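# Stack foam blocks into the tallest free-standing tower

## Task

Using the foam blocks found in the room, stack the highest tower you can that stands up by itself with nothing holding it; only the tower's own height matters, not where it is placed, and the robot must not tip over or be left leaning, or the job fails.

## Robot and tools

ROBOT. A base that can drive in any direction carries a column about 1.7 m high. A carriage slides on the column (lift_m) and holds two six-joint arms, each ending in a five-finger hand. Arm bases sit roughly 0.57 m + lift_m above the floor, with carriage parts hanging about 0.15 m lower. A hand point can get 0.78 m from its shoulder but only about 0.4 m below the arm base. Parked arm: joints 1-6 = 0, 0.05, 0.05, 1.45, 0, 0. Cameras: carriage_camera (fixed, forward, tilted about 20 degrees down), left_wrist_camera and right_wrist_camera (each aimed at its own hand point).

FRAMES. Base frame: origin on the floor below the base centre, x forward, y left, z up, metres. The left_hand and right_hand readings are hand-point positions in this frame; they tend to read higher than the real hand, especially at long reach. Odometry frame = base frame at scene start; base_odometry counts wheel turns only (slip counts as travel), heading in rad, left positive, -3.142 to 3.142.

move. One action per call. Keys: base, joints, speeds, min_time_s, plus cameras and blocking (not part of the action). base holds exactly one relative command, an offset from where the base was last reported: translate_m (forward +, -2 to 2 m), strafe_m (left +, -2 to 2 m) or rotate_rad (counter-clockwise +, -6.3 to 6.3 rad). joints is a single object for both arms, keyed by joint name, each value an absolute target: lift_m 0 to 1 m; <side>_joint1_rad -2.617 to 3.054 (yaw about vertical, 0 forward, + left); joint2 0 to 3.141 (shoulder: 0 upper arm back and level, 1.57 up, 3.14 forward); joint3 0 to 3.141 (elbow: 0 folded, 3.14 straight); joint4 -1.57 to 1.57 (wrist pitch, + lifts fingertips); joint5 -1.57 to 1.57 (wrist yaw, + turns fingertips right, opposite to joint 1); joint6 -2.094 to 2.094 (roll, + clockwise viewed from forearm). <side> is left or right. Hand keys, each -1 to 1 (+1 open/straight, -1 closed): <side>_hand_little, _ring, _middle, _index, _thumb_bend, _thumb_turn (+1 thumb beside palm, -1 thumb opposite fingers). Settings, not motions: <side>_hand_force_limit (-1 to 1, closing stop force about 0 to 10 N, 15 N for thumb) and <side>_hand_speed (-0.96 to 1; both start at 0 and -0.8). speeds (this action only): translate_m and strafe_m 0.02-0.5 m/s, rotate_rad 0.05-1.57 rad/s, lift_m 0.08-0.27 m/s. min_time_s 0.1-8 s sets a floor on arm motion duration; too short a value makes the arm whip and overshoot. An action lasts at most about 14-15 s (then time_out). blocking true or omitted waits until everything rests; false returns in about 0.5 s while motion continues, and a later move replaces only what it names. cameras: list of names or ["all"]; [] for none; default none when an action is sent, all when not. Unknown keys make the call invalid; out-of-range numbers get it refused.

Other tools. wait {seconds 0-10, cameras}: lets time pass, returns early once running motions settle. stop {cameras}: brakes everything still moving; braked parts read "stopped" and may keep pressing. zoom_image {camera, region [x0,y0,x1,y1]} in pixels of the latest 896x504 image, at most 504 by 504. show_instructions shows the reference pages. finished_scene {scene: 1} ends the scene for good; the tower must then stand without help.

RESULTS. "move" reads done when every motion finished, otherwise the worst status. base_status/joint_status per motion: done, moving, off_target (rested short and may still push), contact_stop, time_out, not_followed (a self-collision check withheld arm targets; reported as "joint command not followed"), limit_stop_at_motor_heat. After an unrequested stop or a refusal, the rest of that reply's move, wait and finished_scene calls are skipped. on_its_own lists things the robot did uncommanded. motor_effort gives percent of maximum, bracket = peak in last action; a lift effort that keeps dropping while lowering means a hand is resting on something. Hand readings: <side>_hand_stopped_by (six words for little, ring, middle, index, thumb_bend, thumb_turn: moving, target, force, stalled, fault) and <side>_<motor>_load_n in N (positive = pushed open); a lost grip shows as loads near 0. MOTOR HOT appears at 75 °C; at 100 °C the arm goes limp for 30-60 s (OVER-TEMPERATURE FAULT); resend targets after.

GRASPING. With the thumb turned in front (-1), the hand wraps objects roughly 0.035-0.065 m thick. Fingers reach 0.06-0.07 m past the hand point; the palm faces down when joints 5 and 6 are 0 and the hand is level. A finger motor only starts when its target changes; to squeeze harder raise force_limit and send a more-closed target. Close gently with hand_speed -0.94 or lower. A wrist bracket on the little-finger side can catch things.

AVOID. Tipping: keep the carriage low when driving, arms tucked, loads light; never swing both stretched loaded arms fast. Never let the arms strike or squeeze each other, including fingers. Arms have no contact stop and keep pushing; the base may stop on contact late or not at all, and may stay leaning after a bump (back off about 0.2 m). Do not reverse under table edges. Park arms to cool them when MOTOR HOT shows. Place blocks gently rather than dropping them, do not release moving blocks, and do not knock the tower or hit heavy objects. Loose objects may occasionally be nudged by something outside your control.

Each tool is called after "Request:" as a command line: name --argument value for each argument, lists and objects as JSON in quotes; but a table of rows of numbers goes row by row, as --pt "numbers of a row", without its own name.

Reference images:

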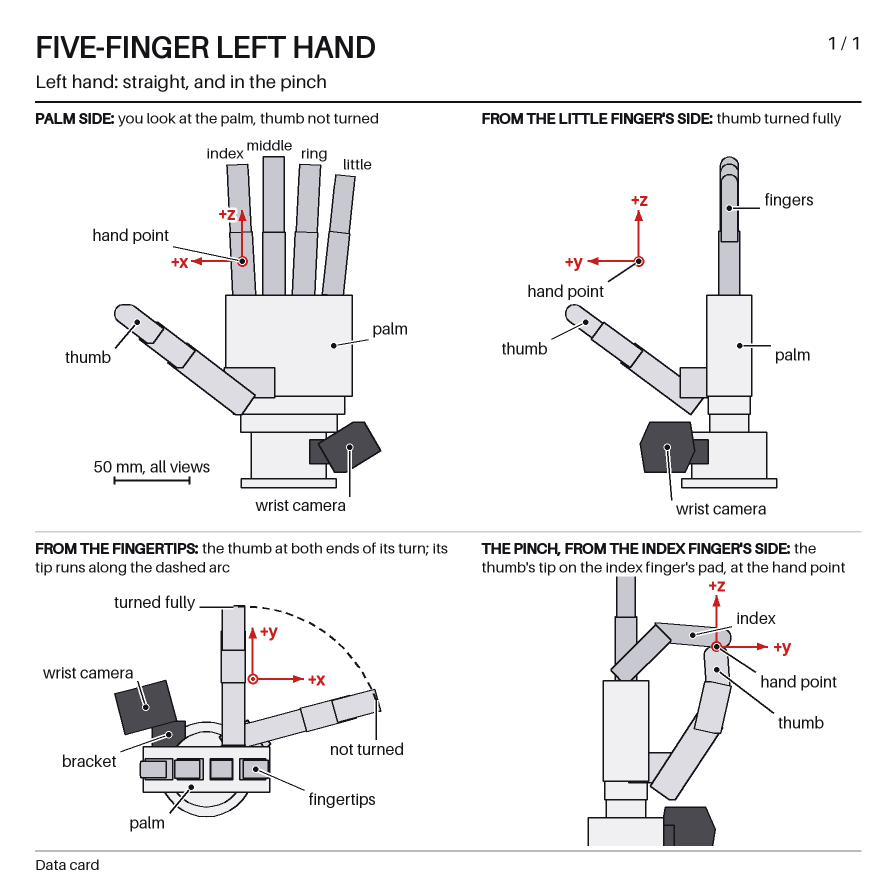

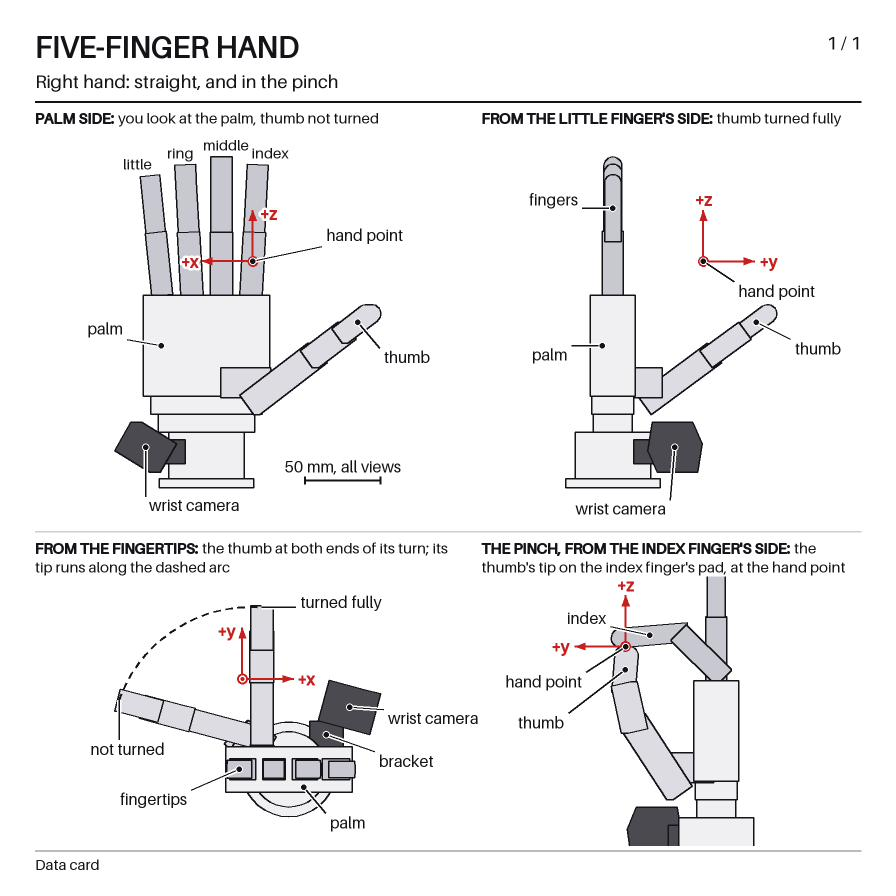

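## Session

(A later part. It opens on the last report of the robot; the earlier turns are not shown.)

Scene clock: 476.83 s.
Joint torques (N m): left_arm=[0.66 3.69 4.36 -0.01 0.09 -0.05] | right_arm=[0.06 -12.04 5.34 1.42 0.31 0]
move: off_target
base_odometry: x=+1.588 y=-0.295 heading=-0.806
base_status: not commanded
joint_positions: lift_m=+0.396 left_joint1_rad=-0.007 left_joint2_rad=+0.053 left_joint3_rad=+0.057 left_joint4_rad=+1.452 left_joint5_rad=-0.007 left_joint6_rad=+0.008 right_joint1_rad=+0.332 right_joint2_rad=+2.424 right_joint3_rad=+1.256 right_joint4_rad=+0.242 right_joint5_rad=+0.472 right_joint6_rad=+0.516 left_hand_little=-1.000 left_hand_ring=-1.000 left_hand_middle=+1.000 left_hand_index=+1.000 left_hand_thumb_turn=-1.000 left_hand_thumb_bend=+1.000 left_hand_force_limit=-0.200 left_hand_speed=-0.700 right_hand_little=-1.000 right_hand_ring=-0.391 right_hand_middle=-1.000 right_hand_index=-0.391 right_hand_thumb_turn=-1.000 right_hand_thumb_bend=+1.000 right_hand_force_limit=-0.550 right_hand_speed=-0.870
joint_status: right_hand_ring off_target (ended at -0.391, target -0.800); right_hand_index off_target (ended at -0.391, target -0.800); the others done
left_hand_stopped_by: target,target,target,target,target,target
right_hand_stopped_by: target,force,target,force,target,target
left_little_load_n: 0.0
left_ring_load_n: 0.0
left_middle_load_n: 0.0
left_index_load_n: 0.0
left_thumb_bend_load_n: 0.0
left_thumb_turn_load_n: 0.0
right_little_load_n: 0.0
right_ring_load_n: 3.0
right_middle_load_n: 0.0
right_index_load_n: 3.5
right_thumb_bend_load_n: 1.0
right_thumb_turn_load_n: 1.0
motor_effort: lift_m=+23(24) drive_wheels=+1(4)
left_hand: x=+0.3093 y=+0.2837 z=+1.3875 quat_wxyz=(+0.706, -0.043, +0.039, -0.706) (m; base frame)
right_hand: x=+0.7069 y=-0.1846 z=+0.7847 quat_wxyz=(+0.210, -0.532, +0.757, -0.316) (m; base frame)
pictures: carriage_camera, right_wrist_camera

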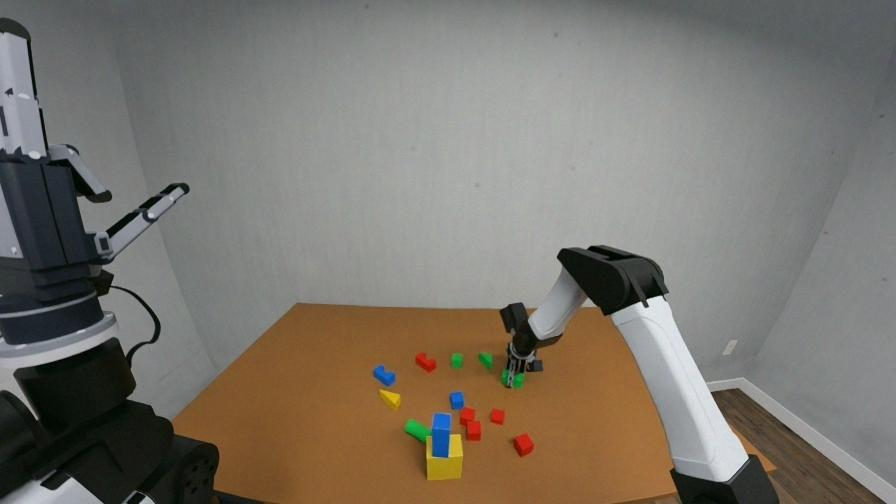

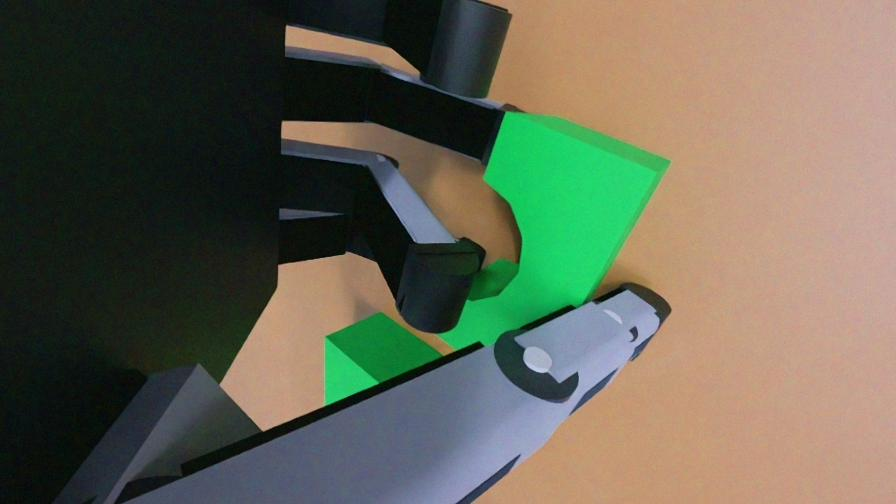

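Request:
move --joints '{"lift_m": 0.45}' --speeds '{"lift_m": 0.08}' --cameras '["carriage_camera", "right_wrist_camera"]'

Request:
zoom_image --camera "right_wrist_camera" --region '[400, 90, 700, 390]'

Scene clock: 478.33 s.
Joint torques (N m): left_arm=[0.66 3.67 4.3 0 0.08 -0.06] | right_arm=[0.12 -12.04 5.27 1.41 0.31 -0.01]
move: done
base_odometry: x=+1.588 y=-0.295 heading=-0.806
base_status: not commanded
joint_positions: lift_m=+0.450 left_joint1_rad=-0.007 left_joint2_rad=+0.053 left_joint3_rad=+0.057 left_joint4_rad=+1.452 left_joint5_rad=-0.007 left_joint6_rad=+0.008 right_joint1_rad=+0.332 right_joint2_rad=+2.424 right_joint3_rad=+1.256 right_joint4_rad=+0.244 right_joint5_rad=+0.473 right_joint6_rad=+0.516 left_hand_little=-1.000 left_hand_ring=-1.000 left_hand_middle=+1.000 left_hand_index=+1.000 left_hand_thumb_turn=-1.000 left_hand_thumb_bend=+1.000 left_hand_force_limit=-0.200 left_hand_speed=-0.700 right_hand_little=-1.000 right_hand_ring=-0.391 right_hand_middle=-1.000 right_hand_index=-0.391 right_hand_thumb_turn=-1.000 right_hand_thumb_bend=+1.000 right_hand_force_limit=-0.550 right_hand_speed=-0.870
joint_status: all done
left_hand_stopped_by: target,target,target,target,target,target
right_hand_stopped_by: target,force,target,force,target,target
left_little_load_n: 0.0
left_ring_load_n: 0.0
left_middle_load_n: 0.0
left_index_load_n: 0.0
left_thumb_bend_load_n: 0.0
left_thumb_turn_load_n: 0.0
right_little_load_n: 0.0
right_ring_load_n: 3.0
right_middle_load_n: 0.0
right_index_load_n: 3.5
right_thumb_bend_load_n: 1.0
right_thumb_turn_load_n: 1.0
motor_effort: lift_m=+25(32) drive_wheels=+1(5)
left_hand: x=+0.3093 y=+0.2837 z=+1.4411 quat_wxyz=(+0.706, -0.043, +0.039, -0.706) (m; base frame)
right_hand: x=+0.7071 y=-0.1846 z=+0.8385 quat_wxyz=(+0.211, -0.532, +0.756, -0.317) (m; base frame)
pictures: carriage_camera, right_wrist_camera

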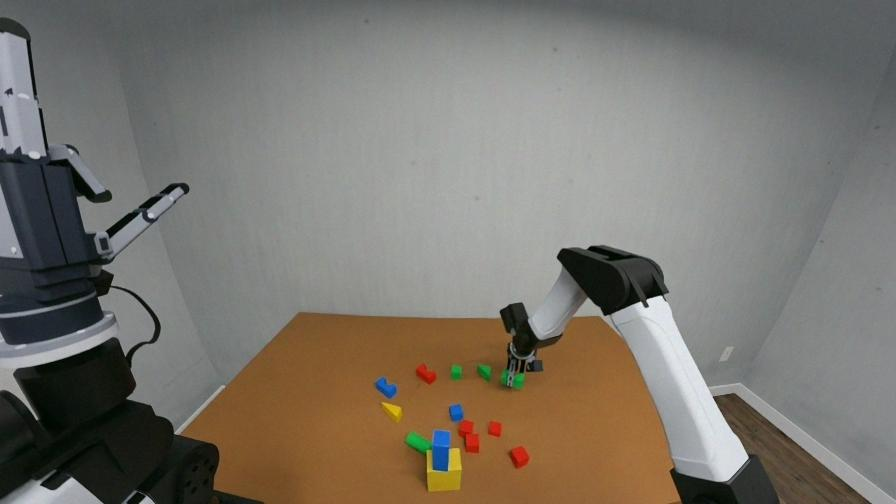

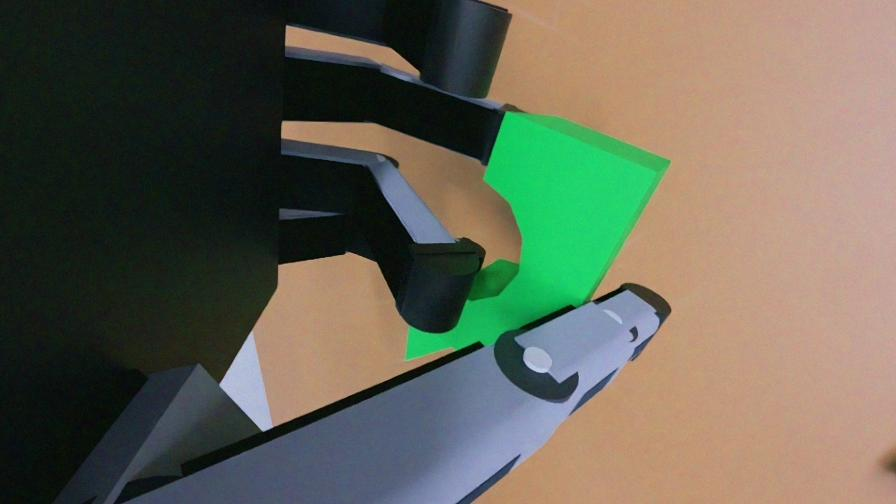

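Scaled by 1.680 from the camera's 896x504 image, which has a finer 1280x720 frame.

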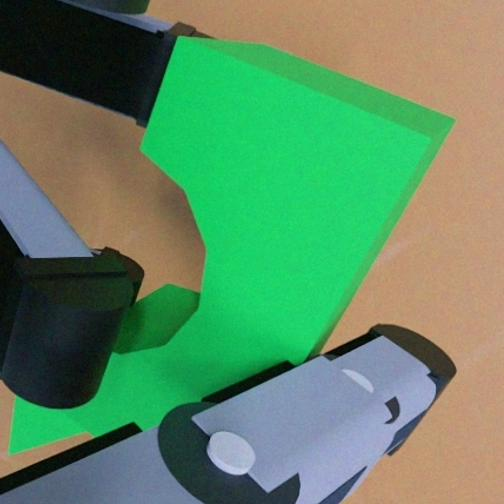

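Request:
move --joints '{"lift_m": 0.62}' --speeds '{"lift_m": 0.2}' --cameras '[]'

Request:
move --joints '{"right_joint1_rad": 0.3, "right_joint2_rad": 1.8, "right_joint3_rad": 0.9, "right_joint4_rad": 0.7, "right_joint5_rad": 0.1, "right_joint6_rad": -1.3}' --base '{"translate_m": -0.2}' --speeds '{"translate_m": 0.1}' --min_time_s 3 --cameras '[]'

Request:
move --joints '{"right_joint1_rad": 0.871, "right_joint2_rad": 1.951, "right_joint3_rad": 0.754, "right_joint4_rad": 1.210, "right_joint5_rad": 0.086, "right_joint6_rad": -1.575}' --min_time_s 3 --cameras '["carriage_camera"]'

Request:
move --joints '{"lift_m": 0.37}' --speeds '{"lift_m": 0.15}' --cameras '["right_wrist_camera", "carriage_camera"]'

Request:
zoom_image --camera "carriage_camera" --region '[380, 240, 540, 400]'

Scene clock: 491.37 s.
Joint torques (N m): left_arm=[0.68 3.66 4.38 -0.02 0.08 -0.04] | right_arm=[0.05 -12.08 5.33 1.41 0.31 0]
move: done
base_odometry: x=+1.588 y=-0.295 heading=-0.806
base_status: not commanded
joint_positions: lift_m=+0.620 left_joint1_rad=-0.007 left_joint2_rad=+0.053 left_joint3_rad=+0.057 left_joint4_rad=+1.452 left_joint5_rad=-0.007 left_joint6_rad=+0.008 right_joint1_rad=+0.332 right_joint2_rad=+2.424 right_joint3_rad=+1.256 right_joint4_rad=+0.245 right_joint5_rad=+0.474 right_joint6_rad=+0.516 left_hand_little=-1.000 left_hand_ring=-1.000 left_hand_middle=+1.000 left_hand_index=+1.000 left_hand_thumb_turn=-1.000 left_hand_thumb_bend=+1.000 left_hand_force_limit=-0.200 left_hand_speed=-0.700 right_hand_little=-1.000 right_hand_ring=-0.391 right_hand_middle=-1.000 right_hand_index=-0.391 right_hand_thumb_turn=-1.000 right_hand_thumb_bend=+1.000 right_hand_force_limit=-0.550 right_hand_speed=-0.870
joint_status: all done
left_hand_stopped_by: target,target,target,target,target,target
right_hand_stopped_by: target,force,target,force,target,target
left_little_load_n: 0.0
left_ring_load_n: 0.0
left_middle_load_n: 0.0
left_index_load_n: 0.0
left_thumb_bend_load_n: 0.0
left_thumb_turn_load_n: -0.5
right_little_load_n: 0.0
right_ring_load_n: 3.0
right_middle_load_n: 0.0
right_index_load_n: 3.5
right_thumb_bend_load_n: 0.5
right_thumb_turn_load_n: 1.0
motor_effort: lift_m=+26(33) drive_wheels=+1(4)
left_hand: x=+0.3093 y=+0.2837 z=+1.6111 quat_wxyz=(+0.706, -0.043, +0.039, -0.706) (m; base frame)
right_hand: x=+0.7074 y=-0.1847 z=+1.0086 quat_wxyz=(+0.211, -0.532, +0.756, -0.317) (m; base frame)
pictures: none
No camera images: "cameras" was empty.

Scene clock: 494.73 s.
Joint torques (N m): left_arm=[0.7 3.67 4.34 -0.01 0.09 -0.05] | right_arm=[-0.9 -10.71 6.22 2.32 -0.09 -0.17]
move: done
base_odometry: x=+1.449 y=-0.150 heading=-0.805
base_status: done
joint_positions: lift_m=+0.620 left_joint1_rad=-0.007 left_joint2_rad=+0.053 left_joint3_rad=+0.057 left_joint4_rad=+1.451 left_joint5_rad=-0.007 left_joint6_rad=+0.008 right_joint1_rad=+0.308 right_joint2_rad=+1.828 right_joint3_rad=+0.908 right_joint4_rad=+0.686 right_joint5_rad=+0.111 right_joint6_rad=-1.291 left_hand_little=-1.000 left_hand_ring=-1.000 left_hand_middle=+1.000 left_hand_index=+1.000 left_hand_thumb_turn=-1.000 left_hand_thumb_bend=+1.000 left_hand_force_limit=-0.200 left_hand_speed=-0.700 right_hand_little=-1.000 right_hand_ring=-0.391 right_hand_middle=-1.000 right_hand_index=-0.391 right_hand_thumb_turn=-1.000 right_hand_thumb_bend=+1.000 right_hand_force_limit=-0.550 right_hand_speed=-0.870
joint_status: all done
left_hand_stopped_by: target,target,target,target,target,target
right_hand_stopped_by: target,force,target,force,target,target
left_little_load_n: 0.0
left_ring_load_n: 0.0
left_middle_load_n: 0.0
left_index_load_n: 0.0
left_thumb_bend_load_n: 0.0
left_thumb_turn_load_n: 0.0
right_little_load_n: 0.0
right_ring_load_n: 3.0
right_middle_load_n: 0.0
right_index_load_n: 4.0
right_thumb_bend_load_n: 1.0
right_thumb_turn_load_n: 1.0
motor_effort: lift_m=+25(28) drive_wheels=+2(11)
left_hand: x=+0.3095 y=+0.2837 z=+1.6111 quat_wxyz=(+0.706, -0.043, +0.039, -0.706) (m; base frame)
right_hand: x=+0.7410 y=-0.2211 z=+1.2677 quat_wxyz=(+0.137, -0.784, +0.024, -0.605) (m; base frame)
pictures: none
No camera images: "cameras" was empty.

Scene clock: 498.03 s.
Joint torques (N m): left_arm=[0.66 3.67 4.38 -0.01 0.09 -0.05] | right_arm=[0.21 -7.39 5.24 2.28 -0.11 -0.2]
move: done
base_odometry: x=+1.449 y=-0.150 heading=-0.805
base_status: not commanded
joint_positions: lift_m=+0.620 left_joint1_rad=-0.007 left_joint2_rad=+0.053 left_joint3_rad=+0.057 left_joint4_rad=+1.451 left_joint5_rad=-0.007 left_joint6_rad=+0.008 right_joint1_rad=+0.864 right_joint2_rad=+1.939 right_joint3_rad=+0.761 right_joint4_rad=+1.195 right_joint5_rad=+0.096 right_joint6_rad=-1.567 left_hand_little=-1.000 left_hand_ring=-1.000 left_hand_middle=+1.000 left_hand_index=+1.000 left_hand_thumb_turn=-1.000 left_hand_thumb_bend=+1.000 left_hand_force_limit=-0.200 left_hand_speed=-0.700 right_hand_little=-1.000 right_hand_ring=-0.391 right_hand_middle=-1.000 right_hand_index=-0.391 right_hand_thumb_turn=-1.000 right_hand_thumb_bend=+1.000 right_hand_force_limit=-0.550 right_hand_speed=-0.870
joint_status: all done
left_hand_stopped_by: target,target,target,target,target,target
right_hand_stopped_by: target,force,target,force,target,target
left_little_load_n: 0.0
left_ring_load_n: 0.0
left_middle_load_n: 0.0
left_index_load_n: 0.0
left_thumb_bend_load_n: 0.0
left_thumb_turn_load_n: 0.0
right_little_load_n: 0.0
right_ring_load_n: 3.0
right_middle_load_n: 0.0
right_index_load_n: 3.5
right_thumb_bend_load_n: 1.0
right_thumb_turn_load_n: 1.0
motor_effort: lift_m=+26(27) drive_wheels=+2(2)
left_hand: x=+0.3095 y=+0.2837 z=+1.6111 quat_wxyz=(+0.706, -0.043, +0.039, -0.706) (m; base frame)
right_hand: x=+0.6189 y=+0.0361 z=+1.2932 quat_wxyz=(+0.269, -0.651, -0.261, -0.661) (m; base frame)
pictures: carriage_camera

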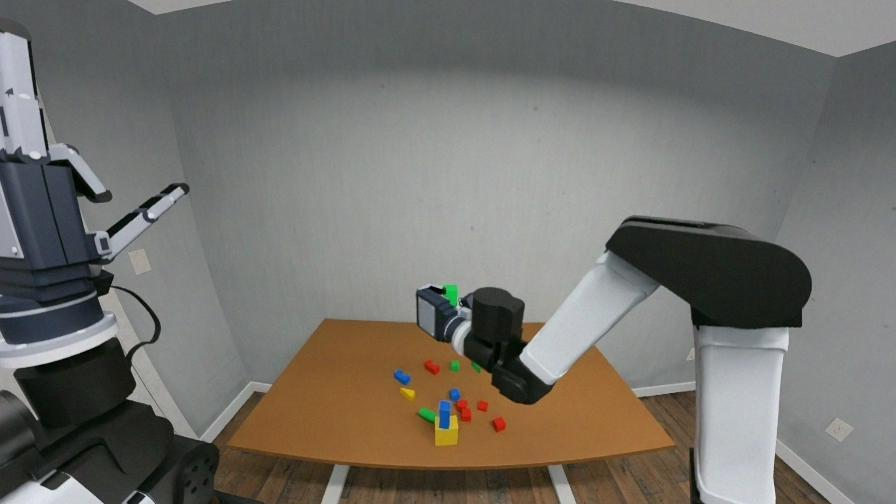

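Scene clock: 500.13 s.
Joint torques (N m): left_arm=[0.66 3.62 4.36 -0.01 0.08 -0.05] | right_arm=[0.27 -8.17 5.68 2.16 -0.11 -0.16]
move: done
base_odometry: x=+1.449 y=-0.150 heading=-0.805
base_status: not commanded
joint_positions: lift_m=+0.370 left_joint1_rad=-0.007 left_joint2_rad=+0.053 left_joint3_rad=+0.057 left_joint4_rad=+1.451 left_joint5_rad=-0.007 left_joint6_rad=+0.008 right_joint1_rad=+0.864 right_joint2_rad=+1.948 right_joint3_rad=+0.756 right_joint4_rad=+1.206 right_joint5_rad=+0.095 right_joint6_rad=-1.568 left_hand_little=-1.000 left_hand_ring=-1.000 left_hand_middle=+1.000 left_hand_index=+1.000 left_hand_thumb_turn=-1.000 left_hand_thumb_bend=+1.000 left_hand_force_limit=-0.200 left_hand_speed=-0.700 right_hand_little=-1.000 right_hand_ring=-0.391 right_hand_middle=-1.000 right_hand_index=-0.391 right_hand_thumb_turn=-1.000 right_hand_thumb_bend=+1.000 right_hand_force_limit=-0.550 right_hand_speed=-0.870
joint_status: all done
left_hand_stopped_by: target,target,target,target,target,target
right_hand_stopped_by: target,force,target,force,target,target
left_little_load_n: 0.0
left_ring_load_n: 0.0
left_middle_load_n: 0.0
left_index_load_n: 0.0
left_thumb_bend_load_n: 0.0
left_thumb_turn_load_n: 0.0
right_little_load_n: 0.0
right_ring_load_n: 3.0
right_middle_load_n: 0.0
right_index_load_n: 4.0
right_thumb_bend_load_n: 1.0
right_thumb_turn_load_n: 1.5
motor_effort: lift_m=+24(24) drive_wheels=+2(2)
left_hand: x=+0.3095 y=+0.2837 z=+1.3614 quat_wxyz=(+0.706, -0.043, +0.039, -0.706) (m; base frame)
right_hand: x=+0.6183 y=+0.0356 z=+1.0396 quat_wxyz=(+0.268, -0.651, -0.262, -0.659) (m; base frame)
pictures: carriage_camera, right_wrist_camera

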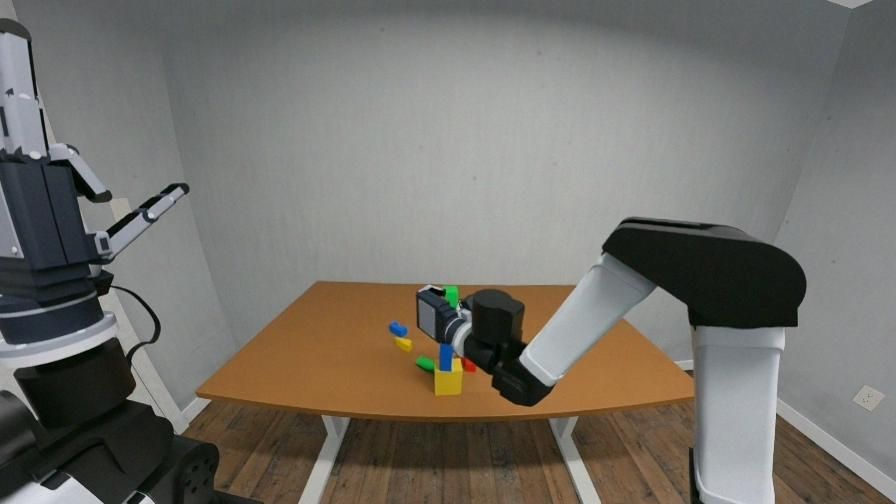

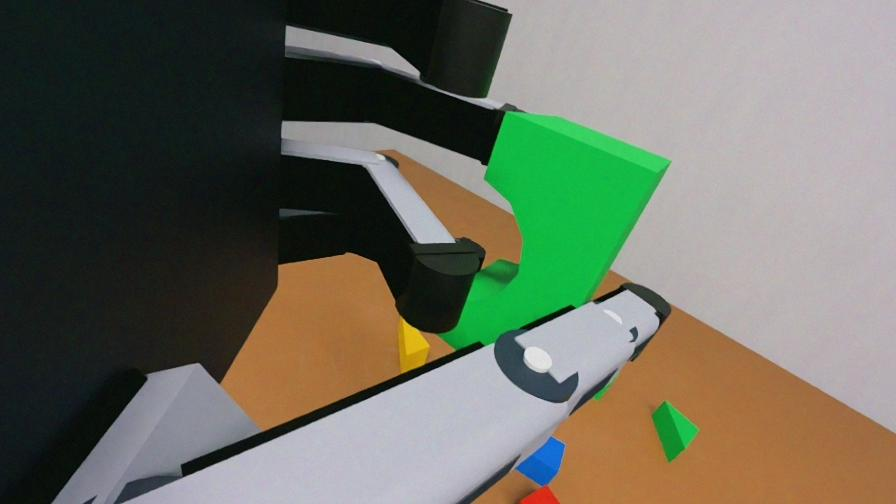

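Scaled by 3.150 from the camera's 896x504 image, which has a finer 1280x720 frame.

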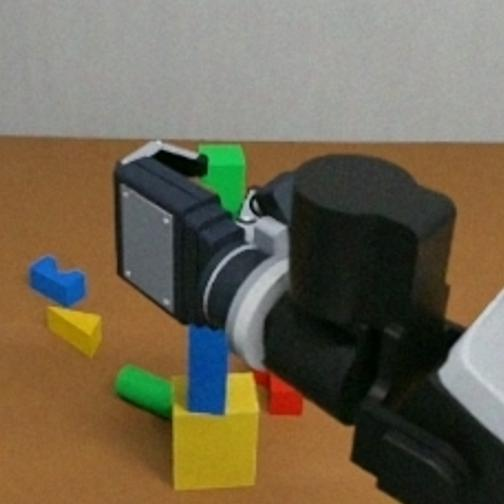

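Request:
zoom_image --camera "carriage_camera" --region '[425, 275, 475, 400]'

Scaled by 4.032 from the camera's 896x504 image, which has a finer 1280x720 frame.

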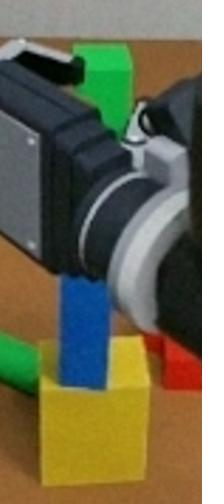

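Request:
move --joints '{"left_joint1_rad": 0.105, "left_joint2_rad": 1.33, "left_joint3_rad": 0.222, "left_joint4_rad": 1.108, "left_joint5_rad": 0.80, "left_joint6_rad": 0.0, "left_hand_index": -1, "left_hand_middle": -1}' --min_time_s 3 --cameras '["left_wrist_camera", "carriage_camera"]'

Scene clock: 517.87 s.
Joint torques (N m): left_arm=[0.73 -2.56 6.67 1.91 0.11 -0.04] | right_arm=[0.29 -8.13 5.64 2.21 -0.1 -0.17]
move: done
base_odometry: x=+1.449 y=-0.150 heading=-0.805
base_status: not commanded
joint_positions: lift_m=+0.370 left_joint1_rad=+0.097 left_joint2_rad=+1.321 left_joint3_rad=+0.201 left_joint4_rad=+1.126 left_joint5_rad=+0.791 left_joint6_rad=+0.007 right_joint1_rad=+0.864 right_joint2_rad=+1.948 right_joint3_rad=+0.756 right_joint4_rad=+1.206 right_joint5_rad=+0.095 right_joint6_rad=-1.568 left_hand_little=-1.000 left_hand_ring=-1.000 left_hand_middle=-1.000 left_hand_index=-1.000 left_hand_thumb_turn=-1.000 left_hand_thumb_bend=+1.000 left_hand_force_limit=-0.200 left_hand_speed=-0.700 right_hand_little=-1.000 right_hand_ring=-0.391 right_hand_middle=-1.000 right_hand_index=-0.391 right_hand_thumb_turn=-1.000 right_hand_thumb_bend=+1.000 right_hand_force_limit=-0.550 right_hand_speed=-0.870
joint_status: all done
left_hand_stopped_by: target,target,target,target,target,target
right_hand_stopped_by: target,force,target,force,target,target
left_little_load_n: 0.0
left_ring_load_n: 0.0
left_middle_load_n: 0.0
left_index_load_n: 0.0
left_thumb_bend_load_n: 0.5
left_thumb_turn_load_n: 0.0
right_little_load_n: 0.0
right_ring_load_n: 3.0
right_middle_load_n: 0.0
right_index_load_n: 3.5
right_thumb_bend_load_n: 1.0
right_thumb_turn_load_n: 1.0
motor_effort: lift_m=+22(25) drive_wheels=+2(2)
left_hand: x=+0.5362 y=+0.1842 z=+1.0290 quat_wxyz=(+0.304, -0.296, +0.641, -0.640) (m; base frame)
right_hand: x=+0.6183 y=+0.0356 z=+1.0396 quat_wxyz=(+0.268, -0.651, -0.262, -0.659) (m; base frame)
pictures: carriage_camera, left_wrist_camera

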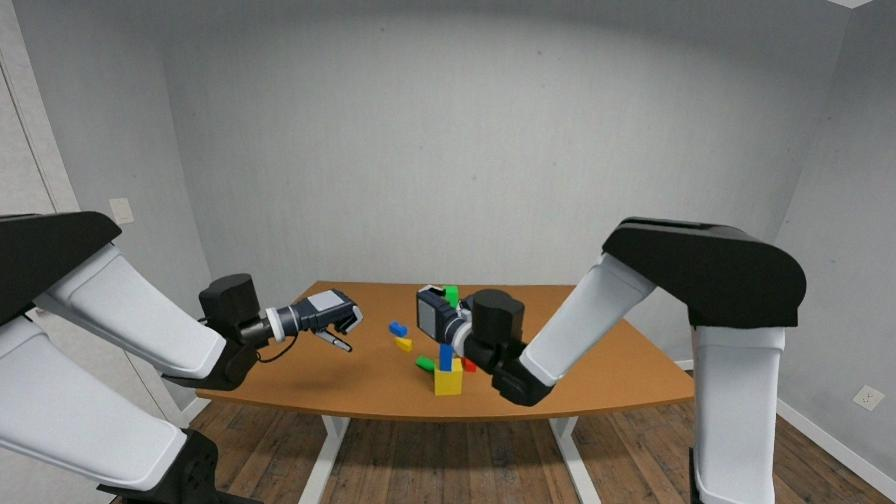

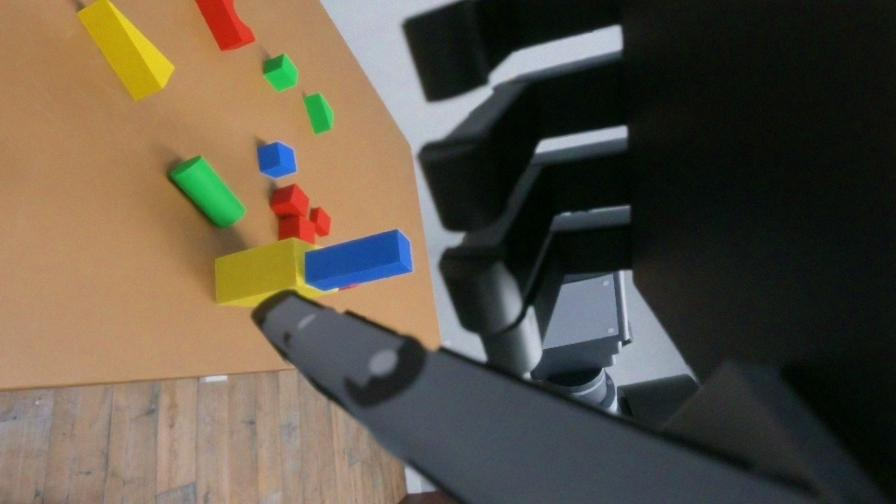

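Request:
move --joints '{"left_joint1_rad": 0.0, "left_joint2_rad": 0.05, "left_joint3_rad": 0.05, "left_joint4_rad": 1.45, "left_joint5_rad": 0, "left_joint6_rad": 0, "right_joint1_rad": 0.885, "right_joint5_rad": 0.098}' --min_time_s 2 --cameras '[]'

Request:
move --joints '{"lift_m": 0.31}' --speeds '{"lift_m": 0.1}' --cameras '["right_wrist_camera", "carriage_camera"]'

Request:
zoom_image --camera "carriage_camera" --region '[400, 250, 500, 360]'

Scene clock: 525.23 s.
Joint torques (N m): left_arm=[-0.68 3.11 3.86 0.14 -0.08 -0.04] | right_arm=[0.27 -8.12 5.61 2.19 0 -0.18]
move: done
base_odometry: x=+1.449 y=-0.150 heading=-0.805
base_status: not commanded
joint_positions: lift_m=+0.370 left_joint1_rad=+0.008 left_joint2_rad=+0.059 left_joint3_rad=+0.063 left_joint4_rad=+1.440 left_joint5_rad=+0.009 left_joint6_rad=+0.007 right_joint1_rad=+0.877 right_joint2_rad=+1.948 right_joint3_rad=+0.756 right_joint4_rad=+1.206 right_joint5_rad=+0.095 right_joint6_rad=-1.568 left_hand_little=-1.000 left_hand_ring=-1.000 left_hand_middle=-1.000 left_hand_index=-1.000 left_hand_thumb_turn=-1.000 left_hand_thumb_bend=+1.000 left_hand_force_limit=-0.200 left_hand_speed=-0.700 right_hand_little=-1.000 right_hand_ring=-0.391 right_hand_middle=-1.000 right_hand_index=-0.391 right_hand_thumb_turn=-1.000 right_hand_thumb_bend=+1.000 right_hand_force_limit=-0.550 right_hand_speed=-0.870
joint_status: all done
left_hand_stopped_by: target,target,target,target,target,target
right_hand_stopped_by: target,force,target,force,target,target
left_little_load_n: 0.0
left_ring_load_n: 0.0
left_middle_load_n: 0.0
left_index_load_n: 0.0
left_thumb_bend_load_n: 0.0
left_thumb_turn_load_n: 0.0
right_little_load_n: 0.0
right_ring_load_n: 2.5
right_middle_load_n: 0.0
right_index_load_n: 3.5
right_thumb_bend_load_n: 0.5
right_thumb_turn_load_n: 1.0
motor_effort: lift_m=+23(24) drive_wheels=+2(2)
left_hand: x=+0.3128 y=+0.2819 z=+1.3616 quat_wxyz=(+0.711, -0.042, +0.048, -0.701) (m; base frame)
right_hand: x=+0.6137 y=+0.0408 z=+1.0396 quat_wxyz=(+0.273, -0.650, -0.266, -0.658) (m; base frame)
pictures: none
No camera images: "cameras" was empty.

Scene clock: 526.20 s.
Joint torques (N m): left_arm=[-0.68 3.38 4.22 0.11 -0.06 -0.05] | right_arm=[0.21 -8.16 5.72 2.18 0.01 -0.16]
move: done
base_odometry: x=+1.449 y=-0.150 heading=-0.805
base_status: not commanded
joint_positions: lift_m=+0.310 left_joint1_rad=+0.008 left_joint2_rad=+0.056 left_joint3_rad=+0.059 left_joint4_rad=+1.442 left_joint5_rad=+0.008 left_joint6_rad=+0.007 right_joint1_rad=+0.877 right_joint2_rad=+1.949 right_joint3_rad=+0.756 right_joint4_rad=+1.207 right_joint5_rad=+0.095 right_joint6_rad=-1.568 left_hand_little=-1.000 left_hand_ring=-1.000 left_hand_middle=-1.000 left_hand_index=-1.000 left_hand_thumb_turn=-1.000 left_hand_thumb_bend=+1.000 left_hand_force_limit=-0.200 left_hand_speed=-0.700 right_hand_little=-1.000 right_hand_ring=-0.391 right_hand_middle=-1.000 right_hand_index=-0.391 right_hand_thumb_turn=-1.000 right_hand_thumb_bend=+1.000 right_hand_force_limit=-0.550 right_hand_speed=-0.870
joint_status: all done
left_hand_stopped_by: target,target,target,target,target,target
right_hand_stopped_by: target,force,target,force,target,target
left_little_load_n: 0.0
left_ring_load_n: 0.0
left_middle_load_n: 0.0
left_index_load_n: 0.0
left_thumb_bend_load_n: 0.0
left_thumb_turn_load_n: 0.0
right_little_load_n: 0.0
right_ring_load_n: 3.0
right_middle_load_n: 0.0
right_index_load_n: 4.0
right_thumb_bend_load_n: 0.5
right_thumb_turn_load_n: 1.0
motor_effort: lift_m=+23(25) drive_wheels=+2(2)
left_hand: x=+0.3126 y=+0.2822 z=+1.3006 quat_wxyz=(+0.711, -0.042, +0.047, -0.701) (m; base frame)
right_hand: x=+0.6137 y=+0.0408 z=+0.9794 quat_wxyz=(+0.273, -0.650, -0.266, -0.658) (m; base frame)
pictures: carriage_camera, right_wrist_camera

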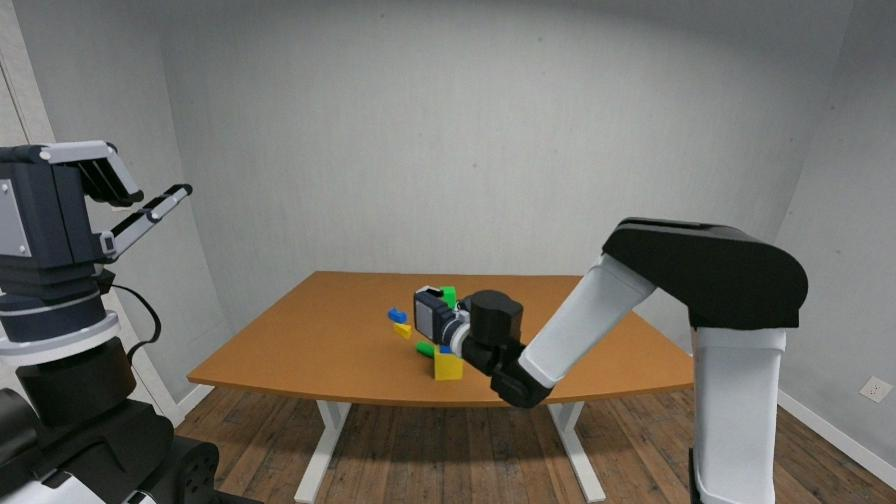

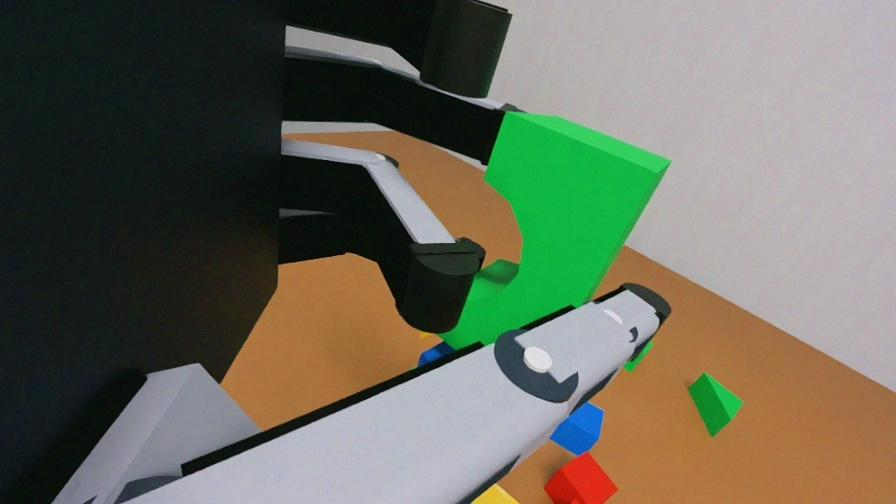

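Scaled by 4.582 from the camera's 896x504 image, which has a finer 1280x720 frame.

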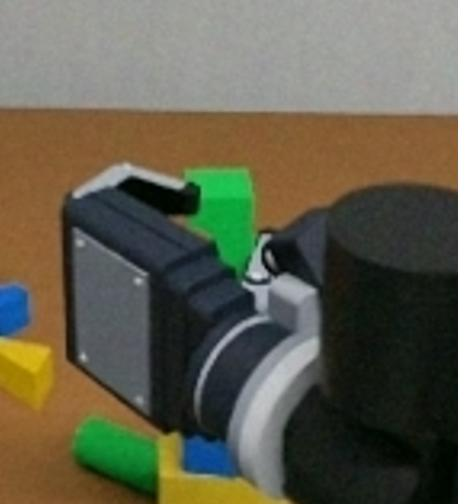

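Request:
zoom_image --camera "right_wrist_camera" --region '[400, 240, 620, 400]'

Scaled by 2.291 from the camera's 896x504 image, which has a finer 1280x720 frame.

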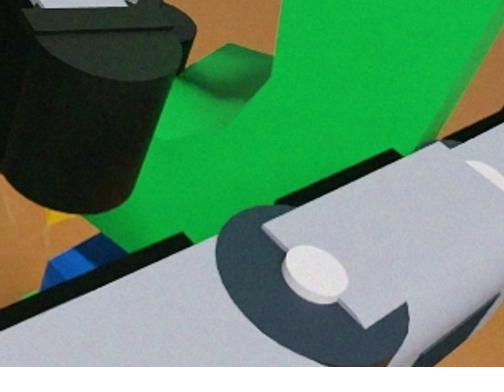

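Request:
move --joints '{"lift_m": 0.300}' --speeds '{"lift_m": 0.08}' --cameras '["right_wrist_camera"]'

Request:
move --joints '{"lift_m": 0.296}' --speeds '{"lift_m": 0.08}' --cameras '["right_wrist_camera"]'

Scene clock: 531.90 s.
Joint torques (N m): left_arm=[-0.65 3.36 4.27 0.12 -0.08 -0.04] | right_arm=[0.29 -8.27 5.64 2.16 0.03 -0.16]
move: done
base_odometry: x=+1.449 y=-0.150 heading=-0.805
base_status: not commanded
joint_positions: lift_m=+0.300 left_joint1_rad=+0.008 left_joint2_rad=+0.056 left_joint3_rad=+0.058 left_joint4_rad=+1.443 left_joint5_rad=+0.007 left_joint6_rad=+0.007 right_joint1_rad=+0.877 right_joint2_rad=+1.950 right_joint3_rad=+0.756 right_joint4_rad=+1.208 right_joint5_rad=+0.095 right_joint6_rad=-1.569 left_hand_little=-1.000 left_hand_ring=-1.000 left_hand_middle=-1.000 left_hand_index=-1.000 left_hand_thumb_turn=-1.000 left_hand_thumb_bend=+1.000 left_hand_force_limit=-0.200 left_hand_speed=-0.700 right_hand_little=-1.000 right_hand_ring=-0.391 right_hand_middle=-1.000 right_hand_index=-0.391 right_hand_thumb_turn=-1.000 right_hand_thumb_bend=+1.000 right_hand_force_limit=-0.550 right_hand_speed=-0.870
joint_status: all done
left_hand_stopped_by: target,target,target,target,target,target
right_hand_stopped_by: target,force,target,force,target,target
left_little_load_n: 0.0
left_ring_load_n: 0.0
left_middle_load_n: 0.0
left_index_load_n: 0.0
left_thumb_bend_load_n: 0.0
left_thumb_turn_load_n: 0.0
right_little_load_n: 0.0
right_ring_load_n: 2.5
right_middle_load_n: 0.0
right_index_load_n: 3.5
right_thumb_bend_load_n: 1.0
right_thumb_turn_load_n: 1.0
motor_effort: lift_m=+22(24) drive_wheels=+2(2)
left_hand: x=+0.3125 y=+0.2823 z=+1.2905 quat_wxyz=(+0.711, -0.042, +0.047, -0.701) (m; base frame)
right_hand: x=+0.6138 y=+0.0409 z=+0.9694 quat_wxyz=(+0.273, -0.649, -0.267, -0.658) (m; base frame)
pictures: right_wrist_camera

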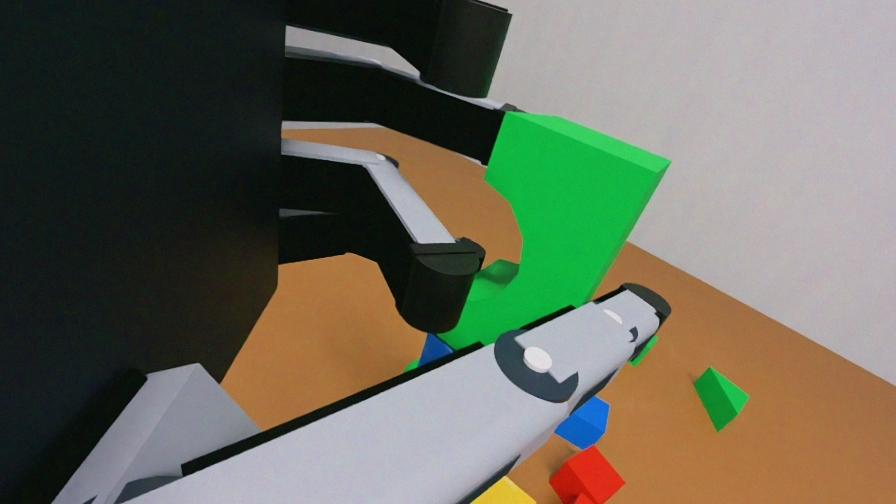

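Scene clock: 532.30 s.
Joint torques (N m): left_arm=[-0.66 3.38 4.48 0.11 -0.07 -0.04] | right_arm=[0.29 -8.27 5.7 2.06 0.03 -0.13]
move: done
base_odometry: x=+1.449 y=-0.150 heading=-0.805
base_status: not commanded
joint_positions: lift_m=+0.296 left_joint1_rad=+0.008 left_joint2_rad=+0.055 left_joint3_rad=+0.057 left_joint4_rad=+1.444 left_joint5_rad=+0.007 left_joint6_rad=+0.007 right_joint1_rad=+0.877 right_joint2_rad=+1.950 right_joint3_rad=+0.756 right_joint4_rad=+1.216 right_joint5_rad=+0.095 right_joint6_rad=-1.575 left_hand_little=-1.000 left_hand_ring=-1.000 left_hand_middle=-1.000 left_hand_index=-1.000 left_hand_thumb_turn=-1.000 left_hand_thumb_bend=+1.000 left_hand_force_limit=-0.200 left_hand_speed=-0.700 right_hand_little=-1.000 right_hand_ring=-0.391 right_hand_middle=-1.000 right_hand_index=-0.391 right_hand_thumb_turn=-1.000 right_hand_thumb_bend=+1.000 right_hand_force_limit=-0.550 right_hand_speed=-0.870
joint_status: all done
left_hand_stopped_by: target,target,target,target,target,target
right_hand_stopped_by: target,force,target,force,target,target
left_little_load_n: 0.0
left_ring_load_n: 0.0
left_middle_load_n: 0.0
left_index_load_n: 0.0
left_thumb_bend_load_n: 0.0
left_thumb_turn_load_n: 0.0
right_little_load_n: 0.0
right_ring_load_n: 3.0
right_middle_load_n: 0.0
right_index_load_n: 4.0
right_thumb_bend_load_n: 1.0
right_thumb_turn_load_n: 1.0
motor_effort: lift_m=+22(24) drive_wheels=+2(2)
left_hand: x=+0.3124 y=+0.2823 z=+1.2863 quat_wxyz=(+0.711, -0.042, +0.047, -0.701) (m; base frame)
right_hand: x=+0.6140 y=+0.0409 z=+0.9677 quat_wxyz=(+0.272, -0.646, -0.267, -0.661) (m; base frame)
pictures: right_wrist_camera

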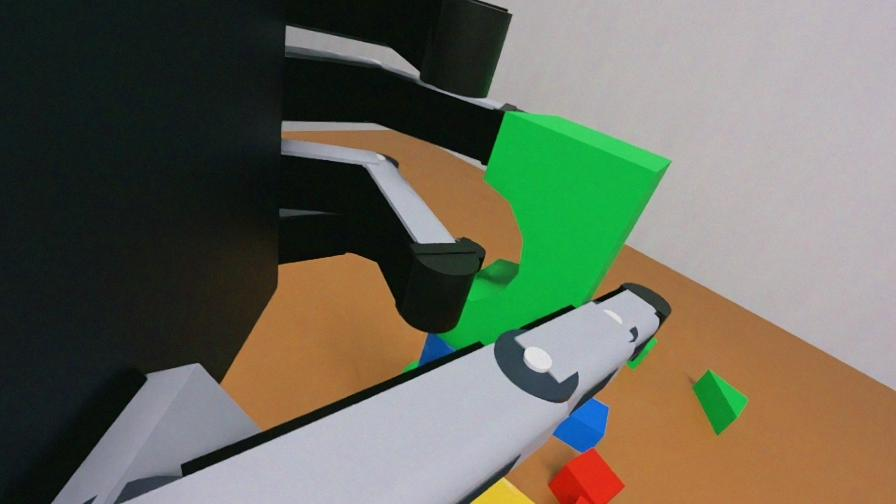

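Request:
move --joints '{"right_hand_index": -0.15, "right_hand_ring": -0.15, "right_hand_speed": -0.92}' --cameras '["right_wrist_camera"]'

Request:
move --joints '{"right_hand_index": 1, "right_hand_ring": 1, "right_hand_speed": -0.7}' --cameras '["right_wrist_camera", "carriage_camera"]'

Scene clock: 534.60 s.
Joint torques (N m): left_arm=[-0.64 3.44 4.38 0.1 -0.07 -0.05] | right_arm=[0.31 -8.2 5.74 2.07 0 -0.1]
move: done
base_odometry: x=+1.449 y=-0.150 heading=-0.805
base_status: not commanded
joint_positions: lift_m=+0.296 left_joint1_rad=+0.008 left_joint2_rad=+0.055 left_joint3_rad=+0.057 left_joint4_rad=+1.444 left_joint5_rad=+0.007 left_joint6_rad=+0.007 right_joint1_rad=+0.877 right_joint2_rad=+1.950 right_joint3_rad=+0.756 right_joint4_rad=+1.216 right_joint5_rad=+0.095 right_joint6_rad=-1.575 left_hand_little=-1.000 left_hand_ring=-1.000 left_hand_middle=-1.000 left_hand_index=-1.000 left_hand_thumb_turn=-1.000 left_hand_thumb_bend=+1.000 left_hand_force_limit=-0.200 left_hand_speed=-0.700 right_hand_little=-1.000 right_hand_ring=-0.150 right_hand_middle=-1.000 right_hand_index=-0.150 right_hand_thumb_turn=-1.000 right_hand_thumb_bend=+1.000 right_hand_force_limit=-0.550 right_hand_speed=-0.920
joint_status: all done
left_hand_stopped_by: target,target,target,target,target,target
right_hand_stopped_by: target,target,target,target,target,target
left_little_load_n: 0.0
left_ring_load_n: 0.0
left_middle_load_n: 0.0
left_index_load_n: 0.0
left_thumb_bend_load_n: 0.0
left_thumb_turn_load_n: 0.0
right_little_load_n: 0.0
right_ring_load_n: 0.0
right_middle_load_n: 0.0
right_index_load_n: 0.0
right_thumb_bend_load_n: 0.0
right_thumb_turn_load_n: 0.0
motor_effort: lift_m=+22(24) drive_wheels=+2(2)
left_hand: x=+0.3124 y=+0.2823 z=+1.2863 quat_wxyz=(+0.711, -0.042, +0.047, -0.701) (m; base frame)
right_hand: x=+0.6140 y=+0.0409 z=+0.9677 quat_wxyz=(+0.272, -0.646, -0.267, -0.661) (m; base frame)
pictures: right_wrist_camera

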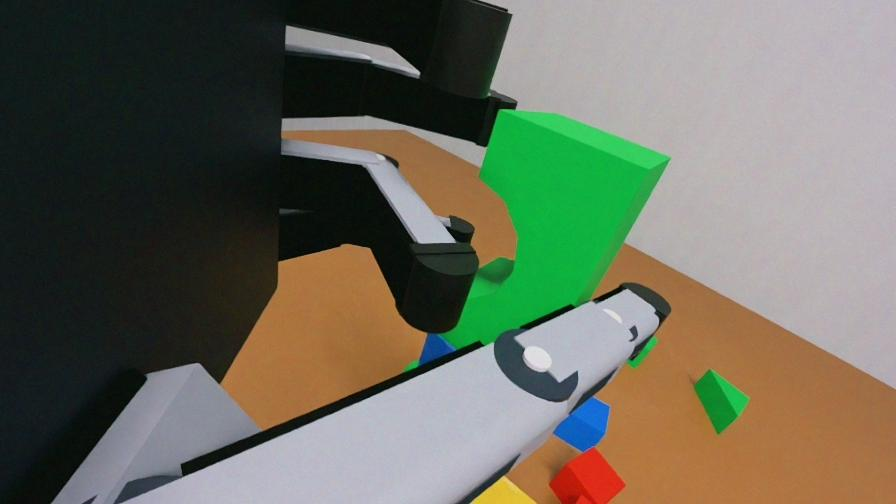

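Scene clock: 536.47 s.
Joint torques (N m): left_arm=[-0.69 3.41 4.37 0.1 -0.07 -0.05] | right_arm=[0.27 -8.27 5.65 2.08 0 -0.11]
move: done
base_odometry: x=+1.449 y=-0.150 heading=-0.805
base_status: not commanded
joint_positions: lift_m=+0.296 left_joint1_rad=+0.008 left_joint2_rad=+0.055 left_joint3_rad=+0.057 left_joint4_rad=+1.444 left_joint5_rad=+0.007 left_joint6_rad=+0.007 right_joint1_rad=+0.877 right_joint2_rad=+1.950 right_joint3_rad=+0.756 right_joint4_rad=+1.216 right_joint5_rad=+0.095 right_joint6_rad=-1.575 left_hand_little=-1.000 left_hand_ring=-1.000 left_hand_middle=-1.000 left_hand_index=-1.000 left_hand_thumb_turn=-1.000 left_hand_thumb_bend=+1.000 left_hand_force_limit=-0.200 left_hand_speed=-0.700 right_hand_little=-1.000 right_hand_ring=+1.000 right_hand_middle=-1.000 right_hand_index=+1.000 right_hand_thumb_turn=-1.000 right_hand_thumb_bend=+1.000 right_hand_force_limit=-0.550 right_hand_speed=-0.700
joint_status: all done
left_hand_stopped_by: target,target,target,target,target,target
right_hand_stopped_by: target,target,target,target,target,target
left_little_load_n: 0.0
left_ring_load_n: 0.0
left_middle_load_n: 0.0
left_index_load_n: 0.0
left_thumb_bend_load_n: 0.0
left_thumb_turn_load_n: 0.0
right_little_load_n: 0.0
right_ring_load_n: 0.0
right_middle_load_n: 0.0
right_index_load_n: 0.0
right_thumb_bend_load_n: 0.0
right_thumb_turn_load_n: 0.0
motor_effort: lift_m=+22(24) drive_wheels=+2(2)
left_hand: x=+0.3124 y=+0.2823 z=+1.2863 quat_wxyz=(+0.711, -0.042, +0.047, -0.701) (m; base frame)
right_hand: x=+0.6140 y=+0.0409 z=+0.9677 quat_wxyz=(+0.272, -0.646, -0.267, -0.661) (m; base frame)
pictures: carriage_camera, right_wrist_camera

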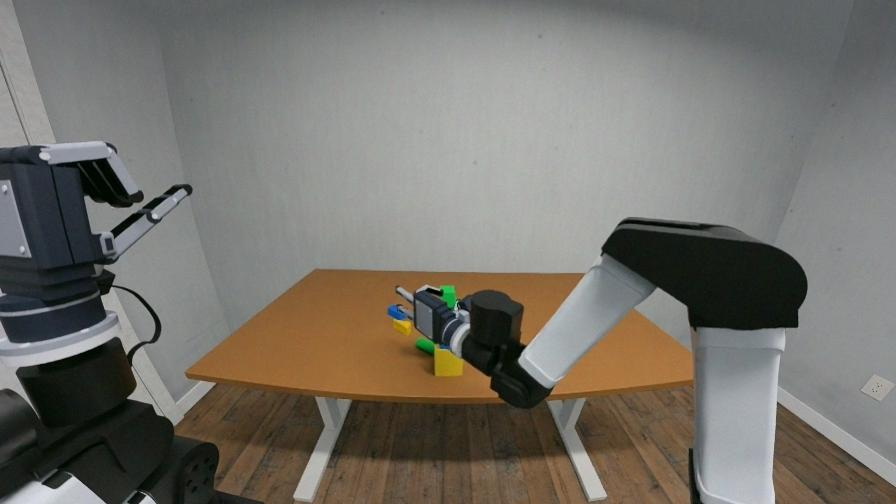

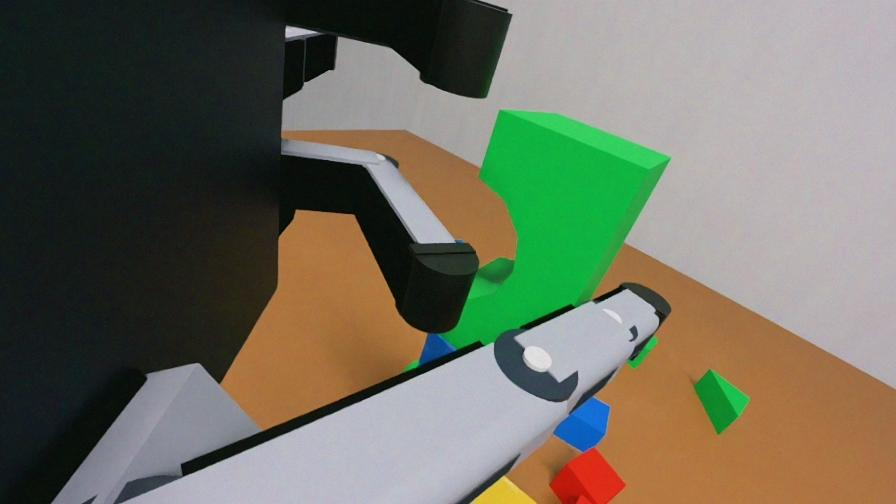

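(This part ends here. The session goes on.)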